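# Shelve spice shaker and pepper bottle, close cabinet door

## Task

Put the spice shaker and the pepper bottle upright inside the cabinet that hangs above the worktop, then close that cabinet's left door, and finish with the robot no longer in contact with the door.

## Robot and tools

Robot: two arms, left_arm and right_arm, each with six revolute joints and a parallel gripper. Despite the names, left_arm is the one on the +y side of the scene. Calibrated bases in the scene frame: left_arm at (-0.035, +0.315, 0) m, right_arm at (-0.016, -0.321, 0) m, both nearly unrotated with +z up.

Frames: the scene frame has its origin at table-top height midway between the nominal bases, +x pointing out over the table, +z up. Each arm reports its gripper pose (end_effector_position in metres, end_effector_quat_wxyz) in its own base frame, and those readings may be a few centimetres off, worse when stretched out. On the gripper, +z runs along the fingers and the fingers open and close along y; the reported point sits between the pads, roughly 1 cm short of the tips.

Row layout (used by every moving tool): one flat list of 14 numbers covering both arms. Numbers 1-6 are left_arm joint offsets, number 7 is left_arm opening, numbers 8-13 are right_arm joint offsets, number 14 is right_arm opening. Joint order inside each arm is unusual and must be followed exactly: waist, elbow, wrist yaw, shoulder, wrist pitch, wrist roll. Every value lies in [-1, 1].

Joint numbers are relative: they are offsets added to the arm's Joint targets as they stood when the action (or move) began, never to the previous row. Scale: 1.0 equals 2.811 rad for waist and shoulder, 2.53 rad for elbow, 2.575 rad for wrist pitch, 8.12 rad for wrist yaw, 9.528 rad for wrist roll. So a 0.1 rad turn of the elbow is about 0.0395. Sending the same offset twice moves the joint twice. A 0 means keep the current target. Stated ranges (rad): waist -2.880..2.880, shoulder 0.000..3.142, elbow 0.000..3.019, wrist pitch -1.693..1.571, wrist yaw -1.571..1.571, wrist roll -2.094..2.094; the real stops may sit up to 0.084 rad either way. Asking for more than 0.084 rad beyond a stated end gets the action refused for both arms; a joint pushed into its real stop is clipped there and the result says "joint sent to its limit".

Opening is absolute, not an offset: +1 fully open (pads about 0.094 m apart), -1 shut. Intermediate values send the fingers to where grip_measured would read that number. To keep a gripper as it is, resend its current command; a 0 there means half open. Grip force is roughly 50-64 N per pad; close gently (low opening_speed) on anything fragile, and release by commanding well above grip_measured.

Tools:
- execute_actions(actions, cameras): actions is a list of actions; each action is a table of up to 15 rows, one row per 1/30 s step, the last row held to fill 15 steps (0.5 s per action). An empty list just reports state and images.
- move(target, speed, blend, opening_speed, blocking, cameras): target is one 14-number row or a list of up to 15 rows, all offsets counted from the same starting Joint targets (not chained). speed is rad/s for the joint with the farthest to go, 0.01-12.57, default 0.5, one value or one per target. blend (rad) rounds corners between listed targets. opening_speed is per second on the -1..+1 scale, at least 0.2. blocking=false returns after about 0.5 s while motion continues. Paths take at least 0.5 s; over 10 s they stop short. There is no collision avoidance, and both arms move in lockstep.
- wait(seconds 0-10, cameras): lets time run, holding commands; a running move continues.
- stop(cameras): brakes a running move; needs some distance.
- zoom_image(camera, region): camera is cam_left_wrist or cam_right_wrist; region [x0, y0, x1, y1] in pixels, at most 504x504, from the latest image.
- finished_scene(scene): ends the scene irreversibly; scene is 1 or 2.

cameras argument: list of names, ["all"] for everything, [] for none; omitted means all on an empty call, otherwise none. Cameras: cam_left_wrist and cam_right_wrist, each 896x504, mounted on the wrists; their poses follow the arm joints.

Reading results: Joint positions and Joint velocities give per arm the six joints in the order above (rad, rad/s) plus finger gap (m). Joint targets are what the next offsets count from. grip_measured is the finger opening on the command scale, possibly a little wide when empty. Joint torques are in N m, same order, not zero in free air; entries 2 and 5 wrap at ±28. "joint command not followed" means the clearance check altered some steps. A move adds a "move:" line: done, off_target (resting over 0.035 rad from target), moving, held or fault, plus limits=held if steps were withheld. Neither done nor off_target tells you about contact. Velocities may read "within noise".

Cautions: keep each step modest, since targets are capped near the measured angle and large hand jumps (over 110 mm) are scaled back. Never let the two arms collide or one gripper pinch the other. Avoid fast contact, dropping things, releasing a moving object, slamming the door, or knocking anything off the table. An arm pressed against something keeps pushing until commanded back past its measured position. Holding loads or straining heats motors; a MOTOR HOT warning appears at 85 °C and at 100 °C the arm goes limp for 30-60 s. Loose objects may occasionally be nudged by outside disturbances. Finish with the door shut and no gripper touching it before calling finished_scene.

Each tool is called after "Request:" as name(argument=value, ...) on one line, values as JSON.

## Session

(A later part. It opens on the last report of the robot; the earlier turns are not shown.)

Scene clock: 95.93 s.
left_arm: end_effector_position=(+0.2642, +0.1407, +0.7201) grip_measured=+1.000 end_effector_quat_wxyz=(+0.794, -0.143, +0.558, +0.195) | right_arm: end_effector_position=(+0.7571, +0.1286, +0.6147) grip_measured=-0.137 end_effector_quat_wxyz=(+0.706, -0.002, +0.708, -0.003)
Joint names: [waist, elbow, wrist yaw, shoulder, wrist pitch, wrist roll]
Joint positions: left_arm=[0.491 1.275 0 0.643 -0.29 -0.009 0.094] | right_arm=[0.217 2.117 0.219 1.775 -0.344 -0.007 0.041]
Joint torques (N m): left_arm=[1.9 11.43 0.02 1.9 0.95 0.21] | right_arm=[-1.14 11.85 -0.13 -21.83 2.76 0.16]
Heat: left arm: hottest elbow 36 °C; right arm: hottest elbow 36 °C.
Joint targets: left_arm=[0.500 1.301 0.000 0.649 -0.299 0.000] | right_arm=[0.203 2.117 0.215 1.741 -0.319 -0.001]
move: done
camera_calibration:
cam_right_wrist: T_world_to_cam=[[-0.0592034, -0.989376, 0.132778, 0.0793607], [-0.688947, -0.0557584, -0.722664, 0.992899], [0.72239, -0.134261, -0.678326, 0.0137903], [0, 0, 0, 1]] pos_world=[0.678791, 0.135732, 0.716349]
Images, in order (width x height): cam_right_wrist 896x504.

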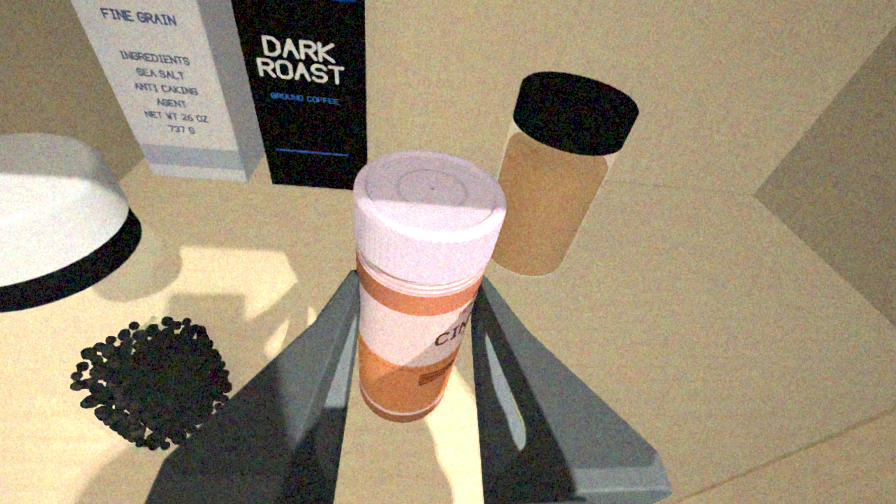

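Request:
move(target=[0,0,0,0,0,0,1,0,-0.0099,0,0,0.0078,0,-0.3], speed=0.06, cameras=["cam_right_wrist"])

Scene clock: 96.90 s.
left_arm: end_effector_position=(+0.2642, +0.1407, +0.7201) grip_measured=+1.000 end_effector_quat_wxyz=(+0.794, -0.143, +0.558, +0.195) | right_arm: end_effector_position=(+0.7590, +0.1290, +0.6062) grip_measured=-0.137 end_effector_quat_wxyz=(+0.705, -0.002, +0.709, -0.003)
Joint names: [waist, elbow, wrist yaw, shoulder, wrist pitch, wrist roll]
Joint positions: left_arm=[0.491 1.275 0 0.643 -0.29 -0.009 0.094] | right_arm=[0.217 2.091 0.219 1.772 -0.323 -0.007 0.041]
Joint torques (N m): left_arm=[1.96 11.45 0.01 1.85 0.96 0.22] | right_arm=[-0.73 11.92 -0.15 -21.42 2.5 0.16]
Heat: left arm: hottest elbow 36 °C; right arm: hottest elbow 36 °C.
Joint targets: left_arm=[0.500 1.301 0.000 0.649 -0.299 0.000] | right_arm=[0.203 2.093 0.215 1.740 -0.299 -0.001]
move: done
camera_calibration:
cam_right_wrist: T_world_to_cam=[[-0.0588729, -0.989299, 0.133494, 0.0803415], [-0.690842, -0.0561542, -0.720822, 0.988423], [0.720605, -0.13466, -0.680143, 0.00926308], [0, 0, 0, 1]] pos_world=[0.680899, 0.136233, 0.708052]
Images, in order (width x height): cam_right_wrist 896x504.

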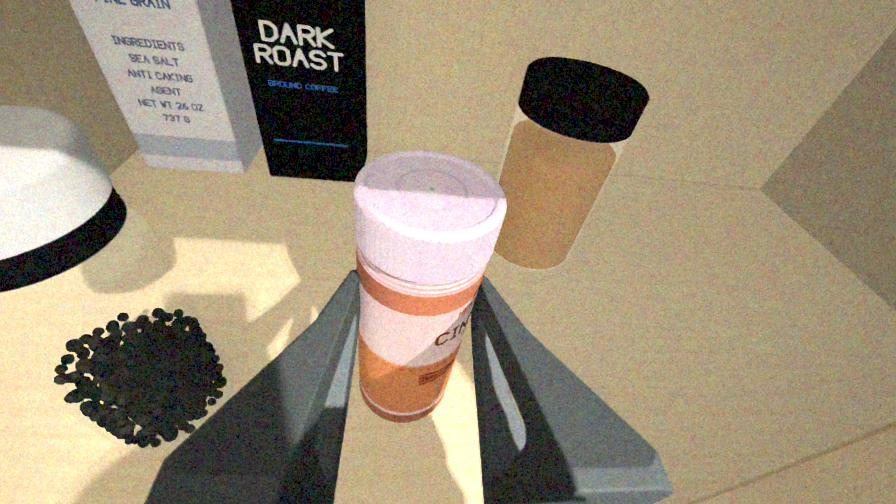

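Request:
move(target=[0,0,0,0,0,0,1,0,-0.0079,0,0,0.0058,0,-0.3], speed=0.06, cameras=["cam_right_wrist"])

Scene clock: 97.83 s.
left_arm: end_effector_position=(+0.2642, +0.1407, +0.7201) grip_measured=+1.000 end_effector_quat_wxyz=(+0.794, -0.143, +0.558, +0.195) | right_arm: end_effector_position=(+0.7596, +0.1292, +0.6030) grip_measured=-0.137 end_effector_quat_wxyz=(+0.707, -0.002, +0.707, -0.003)
Joint names: [waist, elbow, wrist yaw, shoulder, wrist pitch, wrist roll]
Joint positions: left_arm=[0.491 1.275 0 0.643 -0.29 -0.009 0.094] | right_arm=[0.217 2.075 0.218 1.77 -0.305 -0.007 0.041]
Joint torques (N m): left_arm=[1.85 11.43 0.02 2.02 0.94 0.21] | right_arm=[-0.62 11.6 -0.1 -21.01 2.63 0.14]
Heat: left arm: hottest elbow 36 °C; right arm: hottest elbow 36 °C.
Joint targets: left_arm=[0.500 1.301 0.000 0.649 -0.299 0.000] | right_arm=[0.203 2.072 0.215 1.741 -0.284 -0.001]
move: done
camera_calibration:
cam_right_wrist: T_world_to_cam=[[-0.059185, -0.989483, 0.131987, 0.0822157], [-0.686996, -0.0555537, -0.724534, 0.985734], [0.724247, -0.133556, -0.676483, 0.00162626], [0, 0, 0, 1]] pos_world=[0.680884, 0.136329, 0.704447]
Images, in order (width x height): cam_right_wrist 896x504.

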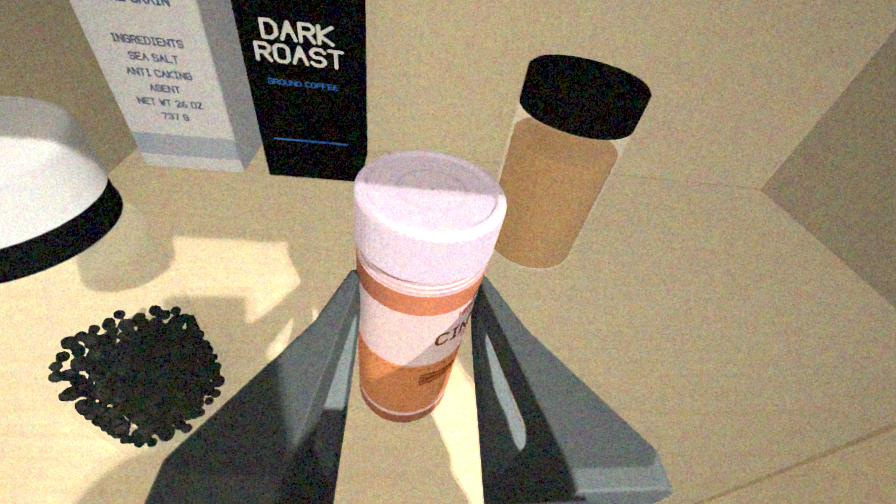

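Request:
move(target=[0,0,0,0,0,0,1,0,-0.0055,0,0,0.004,0,-0.3], speed=0.06)

Scene clock: 98.80 s.
left_arm: end_effector_position=(+0.2642, +0.1407, +0.7201) grip_measured=+1.000 end_effector_quat_wxyz=(+0.794, -0.143, +0.558, +0.195) | right_arm: end_effector_position=(+0.7588, +0.1291, +0.6030) grip_measured=-0.137 end_effector_quat_wxyz=(+0.710, -0.002, +0.704, -0.002)
Joint names: [waist, elbow, wrist yaw, shoulder, wrist pitch, wrist roll]
Joint positions: left_arm=[0.491 1.275 0 0.643 -0.29 -0.009 0.094] | right_arm=[0.217 2.064 0.218 1.766 -0.291 -0.007 0.041]
Joint torques (N m): left_arm=[1.79 11.4 0.02 1.96 0.95 0.21] | right_arm=[-1.03 11.15 -0.14 -21.42 2.51 0.18]
Heat: left arm: hottest elbow 36 °C; right arm: hottest elbow 36 °C.
Joint targets: left_arm=[0.500 1.301 0.000 0.649 -0.299 0.000] | right_arm=[0.203 2.059 0.215 1.740 -0.274 -0.001]
move: done
camera_calibration:
cam_left_wrist: T_world_to_cam=[[0.355653, -0.926529, 0.122698, -0.0669416], [-0.316062, -0.242778, -0.91715, 0.799129], [0.879554, 0.287407, -0.379185, 0.125198], [0, 0, 0, 1]] pos_world=[0.166263, 0.0960047, 0.788608]
cam_right_wrist: T_world_to_cam=[[-0.0597193, -0.989702, 0.130091, 0.0836247], [-0.681861, -0.0547358, -0.729431, 0.98422], [0.72904, -0.132265, -0.67157, -0.00461967], [0, 0, 0, 1]] pos_world=[0.679463, 0.136025, 0.703939]

Request:
move(target=[0,0,0,0,0,0,1,0,0,0,0,0,0,0.15], opening_speed=0.4, cameras=["cam_right_wrist"])

Scene clock: 100.37 s.
left_arm: end_effector_position=(+0.2642, +0.1407, +0.7201) grip_measured=+1.000 end_effector_quat_wxyz=(+0.794, -0.143, +0.558, +0.195) | right_arm: end_effector_position=(+0.7589, +0.1291, +0.6029) grip_measured=+0.147 end_effector_quat_wxyz=(+0.710, -0.002, +0.704, -0.002)
Joint names: [waist, elbow, wrist yaw, shoulder, wrist pitch, wrist roll]
Joint positions: left_arm=[0.491 1.275 0 0.643 -0.29 -0.009 0.094] | right_arm=[0.217 2.064 0.218 1.766 -0.291 -0.007 0.054]
Joint torques (N m): left_arm=[2.02 11.38 0.03 1.73 0.94 0.21] | right_arm=[-0.67 11.18 -0.15 -20.37 2.3 0.12]
Heat: left arm: hottest elbow 36 °C; right arm: hottest elbow 36 °C.
Joint targets: left_arm=[0.500 1.301 0.000 0.649 -0.299 0.000] | right_arm=[0.203 2.059 0.215 1.741 -0.274 -0.001]
move: done
camera_calibration:
cam_right_wrist: T_world_to_cam=[[-0.0597193, -0.989702, 0.130091, 0.0836507], [-0.681861, -0.0547358, -0.729431, 0.984074], [0.72904, -0.132265, -0.67157, -0.00475398], [0, 0, 0, 1]] pos_world=[0.679463, 0.136025, 0.703739]
Images, in order (width x height): cam_right_wrist 896x504.

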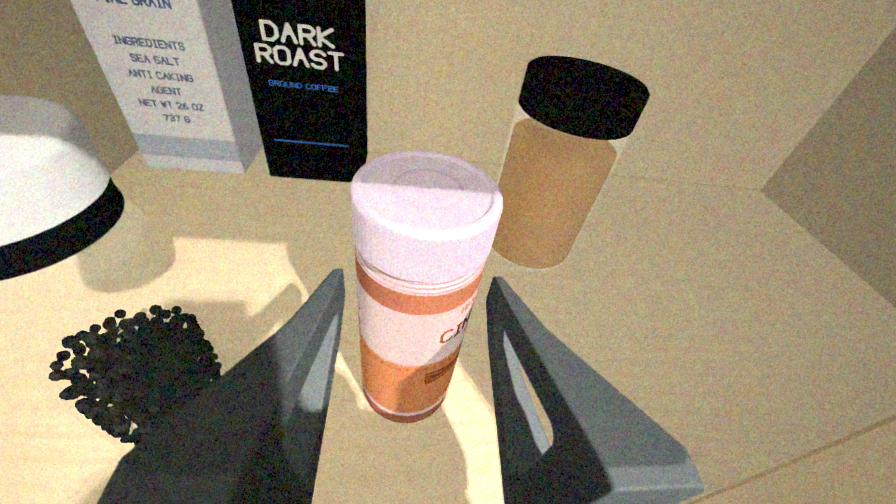

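Request:
move(target=[[0,0,0,0,0,0,-1,0.0092,-0.1162,0.0032,-0.0957,0.0074,0,0.3],[0,0,0,0,0,0,-1,0.0416,-0.2091,0.0144,-0.2113,-0.028,0,0.3]], speed=[0.2,0.4], blend=0.04, opening_speed=0.8, cameras=["cam_right_wrist"])

Scene clock: 106.60 s.
left_arm: end_effector_position=(+0.2642, +0.1407, +0.7201) grip_measured=-0.983 end_effector_quat_wxyz=(+0.794, -0.143, +0.558, +0.195) | right_arm: end_effector_position=(+0.5139, +0.1039, +0.6557) grip_measured=+0.297 end_effector_quat_wxyz=(+0.721, +0.010, +0.693, -0.006)
Joint names: [waist, elbow, wrist yaw, shoulder, wrist pitch, wrist roll]
Joint positions: left_arm=[0.491 1.275 0 0.643 -0.29 -0.009 0.001] | right_arm=[0.306 1.532 0.329 1.152 -0.338 -0.007 0.061]
Joint torques (N m): left_arm=[1.9 11.44 0.02 1.96 0.92 0.22] | right_arm=[0.62 11.23 0.12 -8.47 1.37 0.11]
Heat: left arm: hottest elbow 36 °C; right arm: hottest elbow 36 °C.
Joint targets: left_arm=[0.500 1.301 0.000 0.649 -0.299 0.000] | right_arm=[0.320 1.530 0.332 1.146 -0.346 -0.001]
move: done; blend cut to 0 rad at target 1
camera_calibration:
cam_right_wrist: T_world_to_cam=[[-0.0851767, -0.98956, 0.116256, 0.0593281], [-0.658792, -0.0316009, -0.751661, 0.854581], [0.747487, -0.140612, -0.649223, 0.182743], [0, 0, 0, 1]] pos_world=[0.431447, 0.11141, 0.754099]
Images, in order (width x height): cam_right_wrist 896x504.

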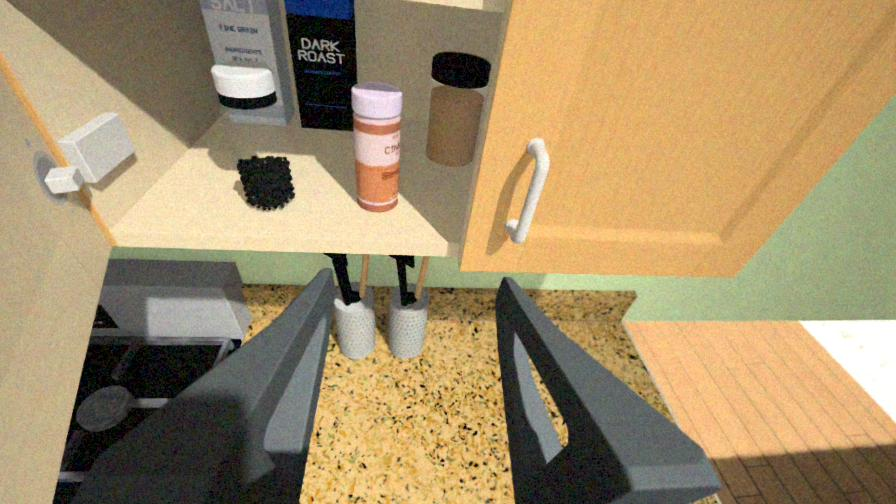

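Request:
move(target=[[0,0,0,0,0,0,-1,-0.2206,-0.0791,-0.0409,-0.1231,0.0179,0,0.3],[-0.2725,0.0368,0.1089,0.2191,0.0792,0,-1,-0.2206,-0.0791,-0.0409,-0.1231,0.0179,0,0.3]], speed=0.7, cameras=["all"])

Scene clock: 109.90 s.
left_arm: end_effector_position=(+0.4814, -0.2697, +0.5360) grip_measured=-0.983 end_effector_quat_wxyz=(+0.582, +0.378, +0.605, -0.390) | right_arm: end_effector_position=(+0.3620, -0.1082, +0.6953) grip_measured=+0.297 end_effector_quat_wxyz=(+0.770, +0.089, +0.621, -0.115)
Joint names: [waist, elbow, wrist yaw, shoulder, wrist pitch, wrist roll]
Joint positions: left_arm=[-0.267 1.34 0.882 1.262 -0.108 -0.009 0.001] | right_arm=[-0.288 1.333 0.004 0.803 -0.316 -0.007 0.061]
Joint torques (N m): left_arm=[1.44 15.86 0.09 -7.88 1.83 0.2] | right_arm=[-0.32 10.39 -0.16 -1.96 2.32 0.16]
Heat: left arm: hottest elbow 37 °C; right arm: hottest elbow 36 °C.
Joint targets: left_arm=[-0.266 1.394 0.884 1.265 -0.095 0.000] | right_arm=[-0.300 1.330 0.000 0.801 -0.300 -0.001]
move: off_target (left_arm); left_arm: the elbow is farthest, 0.054 rad from its target
camera_calibration:
cam_left_wrist: T_world_to_cam=[[-0.924305, -0.335879, 0.18123, 0.242225], [-0.357959, 0.598236, -0.716924, 0.738983], [0.132381, -0.727529, -0.673184, 0.225847], [0, 0, 0, 1]] pos_world=[0.458518, -0.196418, 0.637932]
cam_right_wrist: T_world_to_cam=[[-0.365426, -0.923579, 0.116043, -0.0594023], [-0.512232, 0.0954302, -0.853529, 0.809057], [0.777227, -0.371343, -0.50796, 0.158201], [0, 0, 0, 1]] pos_world=[0.26976, -0.0733243, 0.777807]

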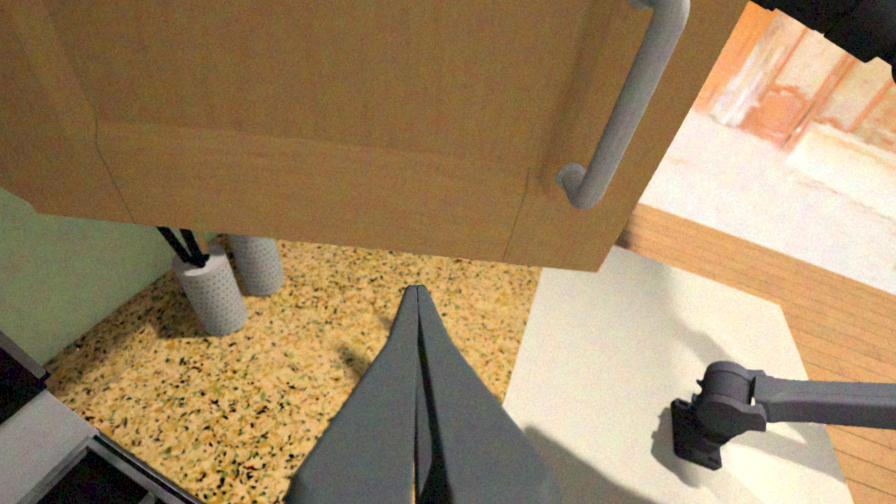

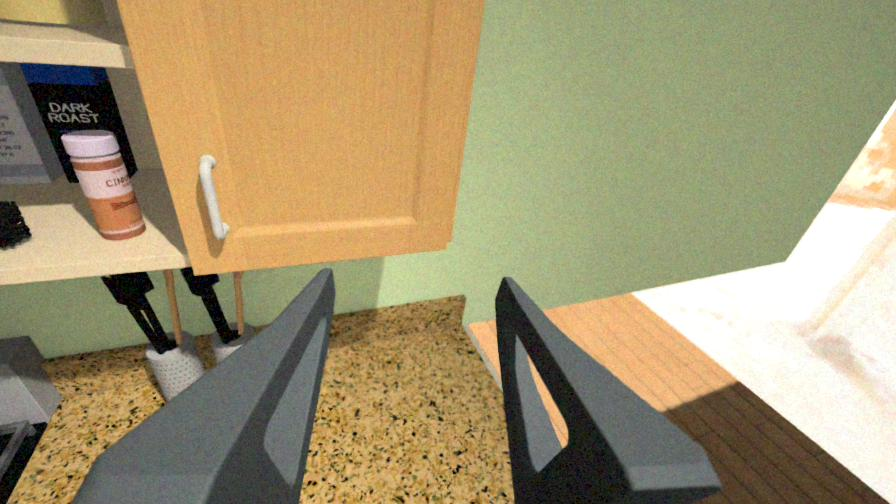

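Request:
move(target=[[-0.0466,0.0494,-0.0161,0.0338,0.0113,0,-1,0,0,0,0,0,0,0.3],[-0.095,0.085,-0.0514,0.0655,0.0105,0,-1,0,0,0,0,0,0,0.3],[-0.1254,0.1585,-0.0804,0.1227,0.0019,0,-1,0,0,0,0,0,0,0.3]], speed=0.2, blend=0.03, cameras=["all"])

Scene clock: 114.47 s.
left_arm: end_effector_position=(+0.5598, -0.4400, +0.5874) grip_measured=-0.983 end_effector_quat_wxyz=(+0.670, +0.281, +0.619, -0.297) | right_arm: end_effector_position=(+0.3620, -0.1082, +0.6953) grip_measured=+0.297 end_effector_quat_wxyz=(+0.770, +0.089, +0.621, -0.115)
Joint names: [waist, elbow, wrist yaw, shoulder, wrist pitch, wrist roll]
Joint positions: left_arm=[-0.61 1.739 0.233 1.58 -0.082 -0.009 0.001] | right_arm=[-0.288 1.333 0.004 0.803 -0.316 -0.007 0.061]
Joint torques (N m): left_arm=[0.38 16.1 -0.07 -10.34 1.24 0.2] | right_arm=[-0.67 10.07 -0.19 -2.08 2.5 0.16]
Heat: left arm: hottest elbow 38 °C; right arm: hottest elbow 35 °C.
Joint targets: left_arm=[-0.619 1.794 0.231 1.610 -0.090 0.000] | right_arm=[-0.300 1.330 0.000 0.801 -0.300 -0.001]
move: off_target (left_arm); left_arm: the elbow is farthest, 0.056 rad from its target
camera_calibration:
cam_left_wrist: T_world_to_cam=[[-0.794007, -0.593077, 0.133465, 0.0901195], [-0.452436, 0.429887, -0.781344, 0.922491], [0.406023, -0.680777, -0.609663, -0.0436988], [0, 0, 0, 1]] pos_world=[0.506667, -0.372868, 0.682114]
cam_right_wrist: T_world_to_cam=[[-0.365426, -0.923579, 0.116043, -0.0594023], [-0.512232, 0.0954302, -0.853529, 0.809057], [0.777227, -0.371343, -0.50796, 0.158201], [0, 0, 0, 1]] pos_world=[0.26976, -0.0733243, 0.777807]

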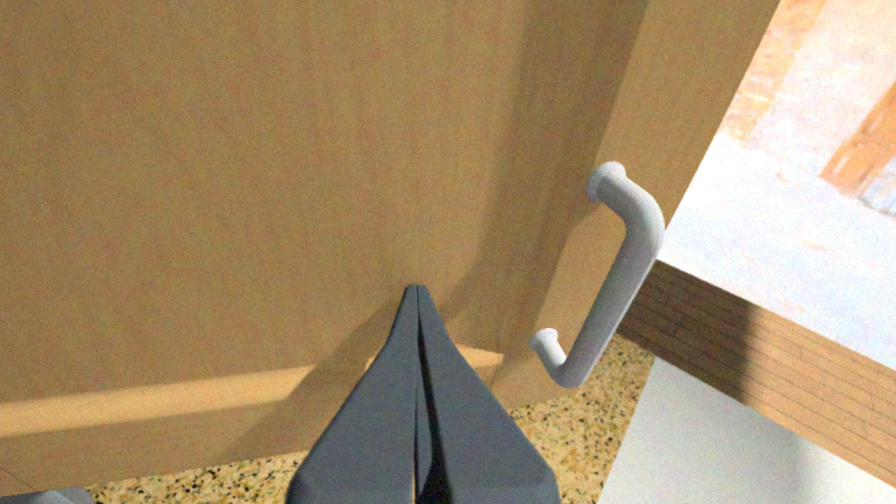

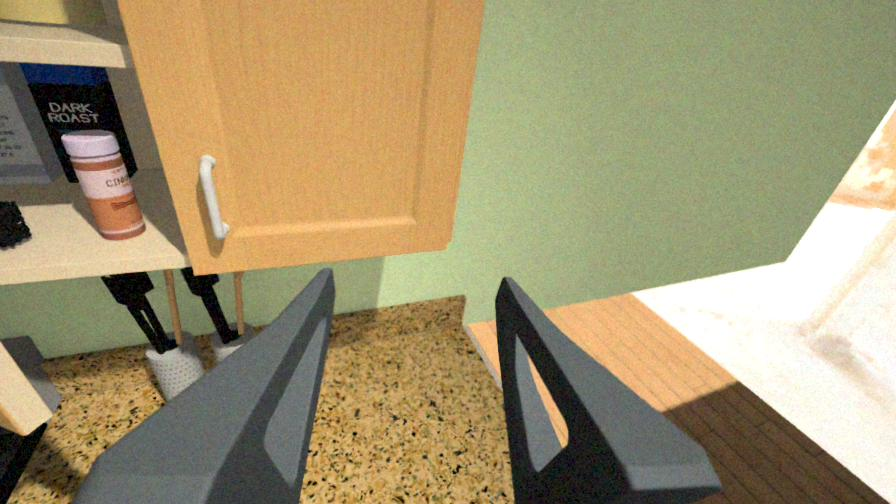

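Request:
move(target=[[-0.0103,0.0972,-0.022,0.0715,-0.0311,0,-1,0,0,0,0,0,0,0.3],[-0.0064,0.2395,-0.0392,0.1551,-0.0734,0,-1,0,0,0,0,0,0,0.3]], speed=[0.2,0.15], blend=0.03, cameras=["all"])

Scene clock: 118.70 s.
left_arm: end_effector_position=(+0.6840, -0.4971, +0.5921) grip_measured=-0.983 end_effector_quat_wxyz=(+0.701, +0.185, +0.657, -0.209) | right_arm: end_effector_position=(+0.3620, -0.1082, +0.6953) grip_measured=+0.297 end_effector_quat_wxyz=(+0.770, +0.089, +0.621, -0.115)
Joint names: [waist, elbow, wrist yaw, shoulder, wrist pitch, wrist roll]
Joint positions: left_arm=[-0.644 2.342 -0.08 1.999 -0.275 -0.009 0.001] | right_arm=[-0.288 1.333 0.004 0.803 -0.316 -0.007 0.061]
Joint torques (N m): left_arm=[1.73 15.84 -0.26 -14.21 1.22 0.22] | right_arm=[-0.85 10.43 -0.22 -1.2 2.32 0.15]
Motor temperatures (°C): left_arm=[29 39 24 30 26 24 25] | right_arm=[23 35 26 28 27 23 25]
Heat: left arm: hottest elbow 39 °C; right arm: hottest elbow 35 °C.
Joint targets: left_arm=[-0.637 2.400 -0.087 2.046 -0.279 0.000] | right_arm=[-0.300 1.330 0.000 0.801 -0.300 -0.001]
move: off_target (left_arm); left_arm: the elbow is farthest, 0.058 rad from its target
camera_calibration:
cam_left_wrist: T_world_to_cam=[[-0.598727, -0.785443, 0.15686, -0.0887699], [-0.566589, 0.276909, -0.776079, 1.00575], [0.56613, -0.553534, -0.610816, -0.175684], [0, 0, 0, 1]] pos_world=[0.616159, -0.445473, 0.687157]
cam_right_wrist: T_world_to_cam=[[-0.365426, -0.923579, 0.116043, -0.0594023], [-0.512232, 0.0954302, -0.853529, 0.809057], [0.777227, -0.371343, -0.50796, 0.158201], [0, 0, 0, 1]] pos_world=[0.26976, -0.0733243, 0.777807]

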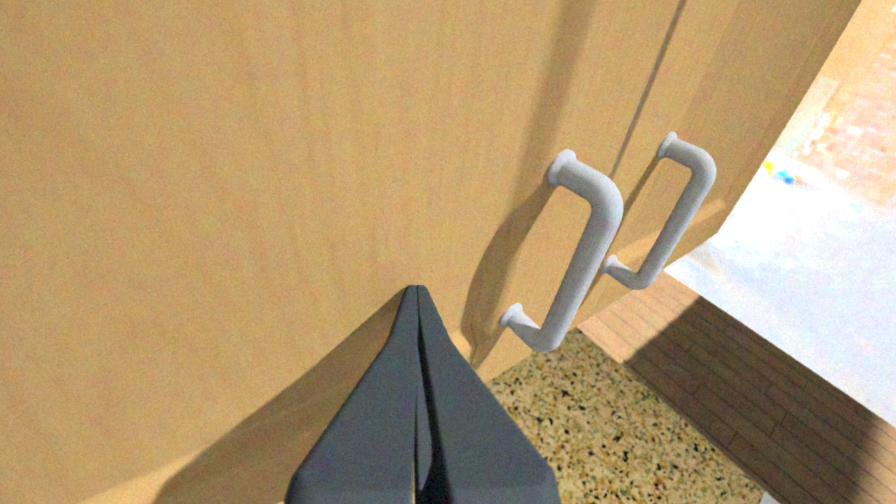

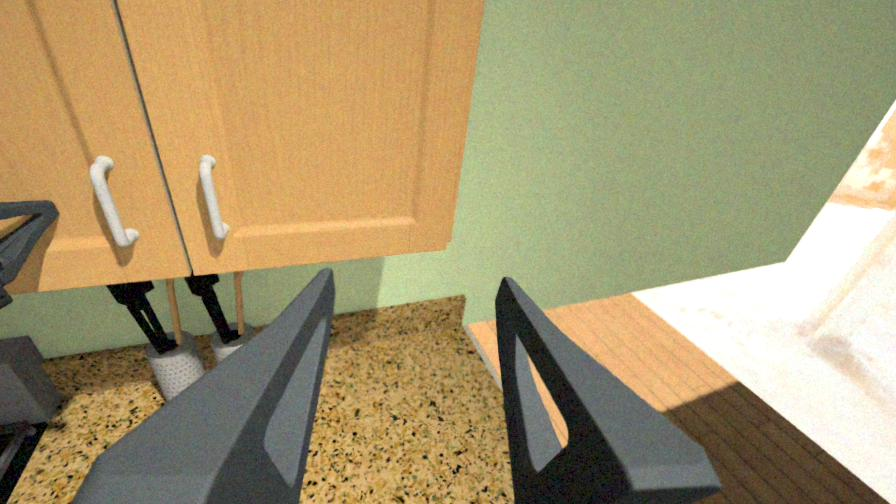

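Request:
zoom_image(camera="cam_right_wrist", region=[60, 120, 260, 300])

Scaled by 2.520 from the camera's 896x504 image, which has a finer 1280x720 frame.

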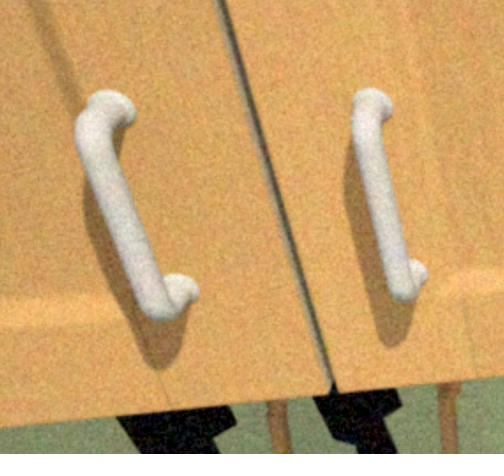

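Request:
move(target=[0,0.012,0,0.0142,0,0,-1,0,0,0,0,0,0,0.3], speed=0.1, cameras=["all"])

Request:
zoom_image(camera="cam_right_wrist", region=[60, 120, 260, 300])

Scene clock: 119.77 s.
left_arm: end_effector_position=(+0.6844, -0.5043, +0.5966) grip_measured=-0.983 end_effector_quat_wxyz=(+0.705, +0.186, +0.651, -0.213) | right_arm: end_effector_position=(+0.3620, -0.1082, +0.6953) grip_measured=+0.297 end_effector_quat_wxyz=(+0.770, +0.089, +0.621, -0.115)
Joint names: [waist, elbow, wrist yaw, shoulder, wrist pitch, wrist roll]
Joint positions: left_arm=[-0.651 2.381 -0.08 2.021 -0.276 -0.009 0.001] | right_arm=[-0.288 1.333 0.004 0.803 -0.316 -0.007 0.061]
Joint torques (N m): left_arm=[2.37 15.04 -0.25 -13.16 1.39 0.2] | right_arm=[-0.56 10.22 -0.16 -1.73 2.32 0.17]
Heat: left arm: hottest elbow 39 °C; right arm: hottest elbow 34 °C.
Joint targets: left_arm=[-0.637 2.431 -0.087 2.086 -0.279 0.000] | right_arm=[-0.300 1.330 0.000 0.801 -0.300 -0.001]
move: off_target (left_arm); left_arm: the shoulder is farthest, 0.065 rad from its target
camera_calibration:
cam_left_wrist: T_world_to_cam=[[-0.605707, -0.780116, 0.156647, -0.0872989], [-0.555453, 0.273593, -0.785251, 1.00767], [0.569729, -0.562642, -0.599035, -0.191332], [0, 0, 0, 1]] pos_world=[0.615841, -0.451445, 0.690331]
cam_right_wrist: T_world_to_cam=[[-0.365426, -0.923579, 0.116043, -0.0594023], [-0.512232, 0.0954302, -0.853529, 0.809057], [0.777227, -0.371343, -0.50796, 0.158201], [0, 0, 0, 1]] pos_world=[0.26976, -0.0733243, 0.777807]

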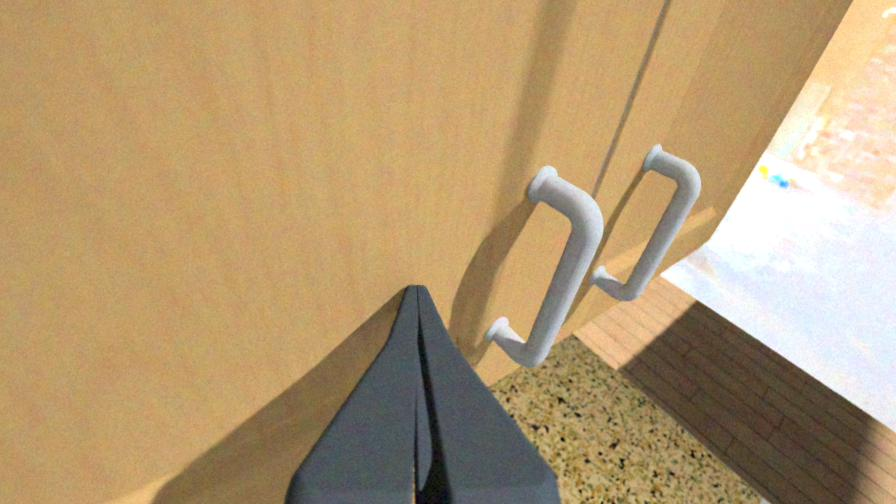

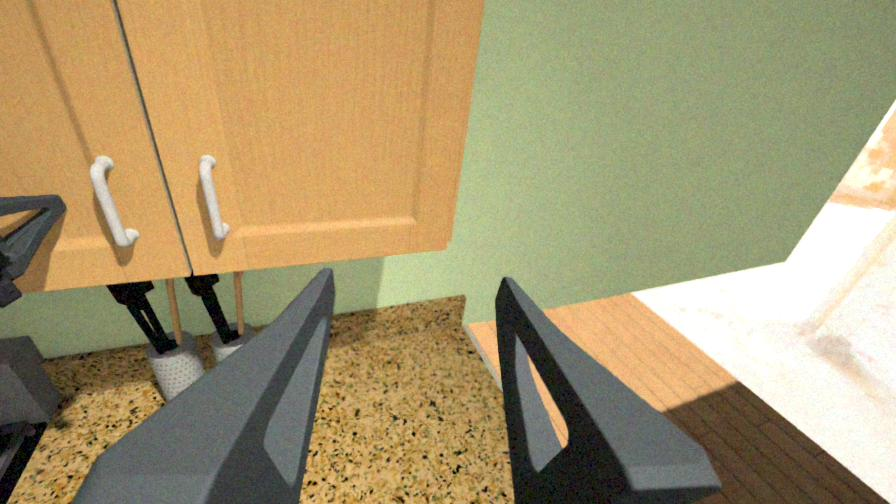

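Scaled by 2.520 from the camera's 896x504 image, which has a finer 1280x720 frame.

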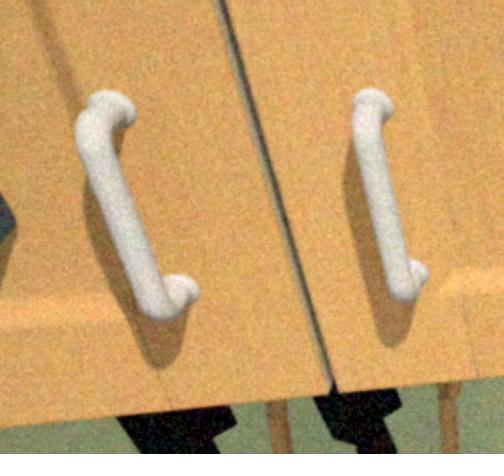

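Request:
move(target=[0.02,-0.138,0,-0.18,0,0,-1,0,0,0,0,0,0,0.3], speed=0.4, cameras=["all"])

Request:
zoom_image(camera="cam_right_wrist", region=[60, 120, 260, 300])

Scene clock: 122.00 s.
left_arm: end_effector_position=(+0.5594, -0.3556, +0.7554) grip_measured=-0.983 end_effector_quat_wxyz=(+0.759, +0.144, +0.601, -0.206) | right_arm: end_effector_position=(+0.3620, -0.1082, +0.6953) grip_measured=+0.297 end_effector_quat_wxyz=(+0.770, +0.089, +0.621, -0.115)
Joint names: [waist, elbow, wrist yaw, shoulder, wrist pitch, wrist roll]
Joint positions: left_arm=[-0.588 2.093 -0.086 1.577 -0.276 -0.009 0.001] | right_arm=[-0.288 1.333 0.004 0.803 -0.316 -0.007 0.061]
Joint torques (N m): left_arm=[1.73 8.92 -0.04 -11.11 1.33 0.22] | right_arm=[-0.79 10.3 -0.18 -2.2 2.36 0.16]
Heat: left arm: hottest elbow 39 °C; right arm: hottest elbow 34 °C.
Joint targets: left_arm=[-0.581 2.082 -0.087 1.580 -0.279 0.000] | right_arm=[-0.300 1.330 0.000 0.801 -0.300 -0.001]
move: done
camera_calibration:
cam_left_wrist: T_world_to_cam=[[-0.570784, -0.806393, 0.15471, -0.0992775], [-0.465285, 0.1624, -0.870136, 0.996406], [0.676547, -0.568644, -0.467898, -0.102198], [0, 0, 0, 1]] pos_world=[0.476088, -0.299988, 0.83455]
cam_right_wrist: T_world_to_cam=[[-0.365426, -0.923579, 0.116043, -0.0594023], [-0.512232, 0.0954302, -0.853529, 0.809057], [0.777227, -0.371343, -0.50796, 0.158201], [0, 0, 0, 1]] pos_world=[0.26976, -0.0733243, 0.777807]

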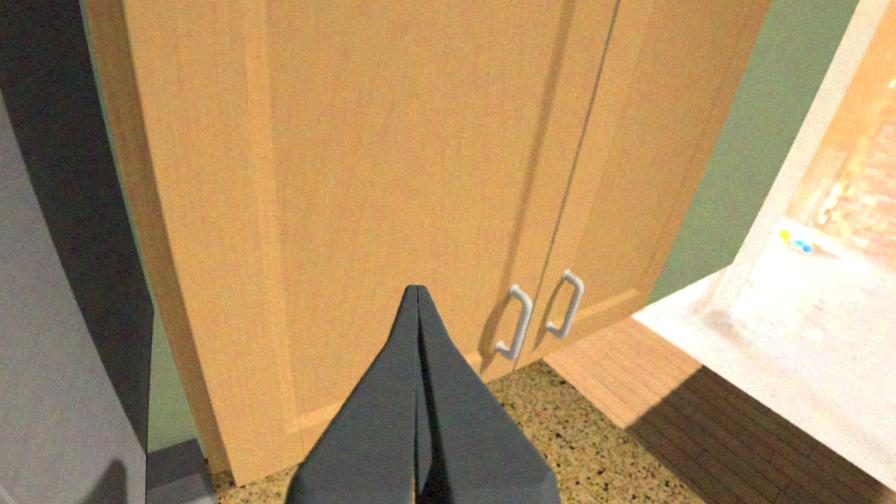

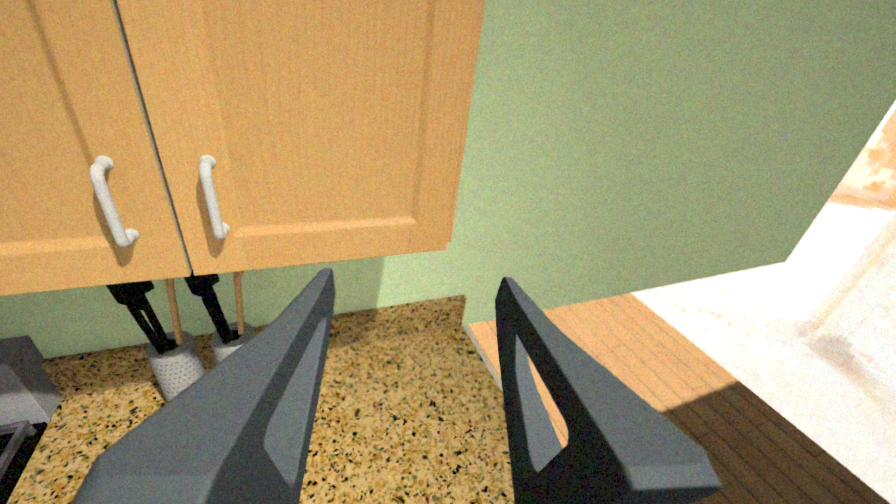

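Scaled by 2.520 from the camera's 896x504 image, which has a finer 1280x720 frame.

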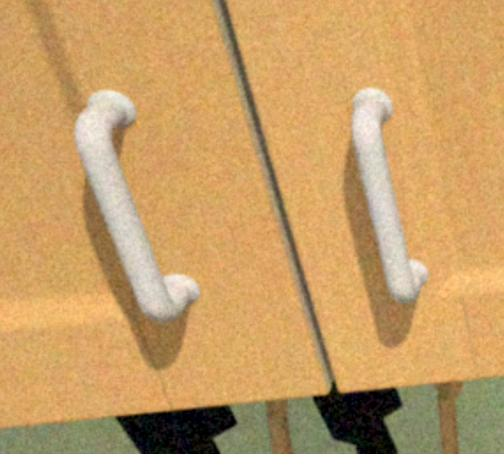

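Door closed, arms clear.

Request:
finished_scene(scene=1)

The scene is finished: the task was done.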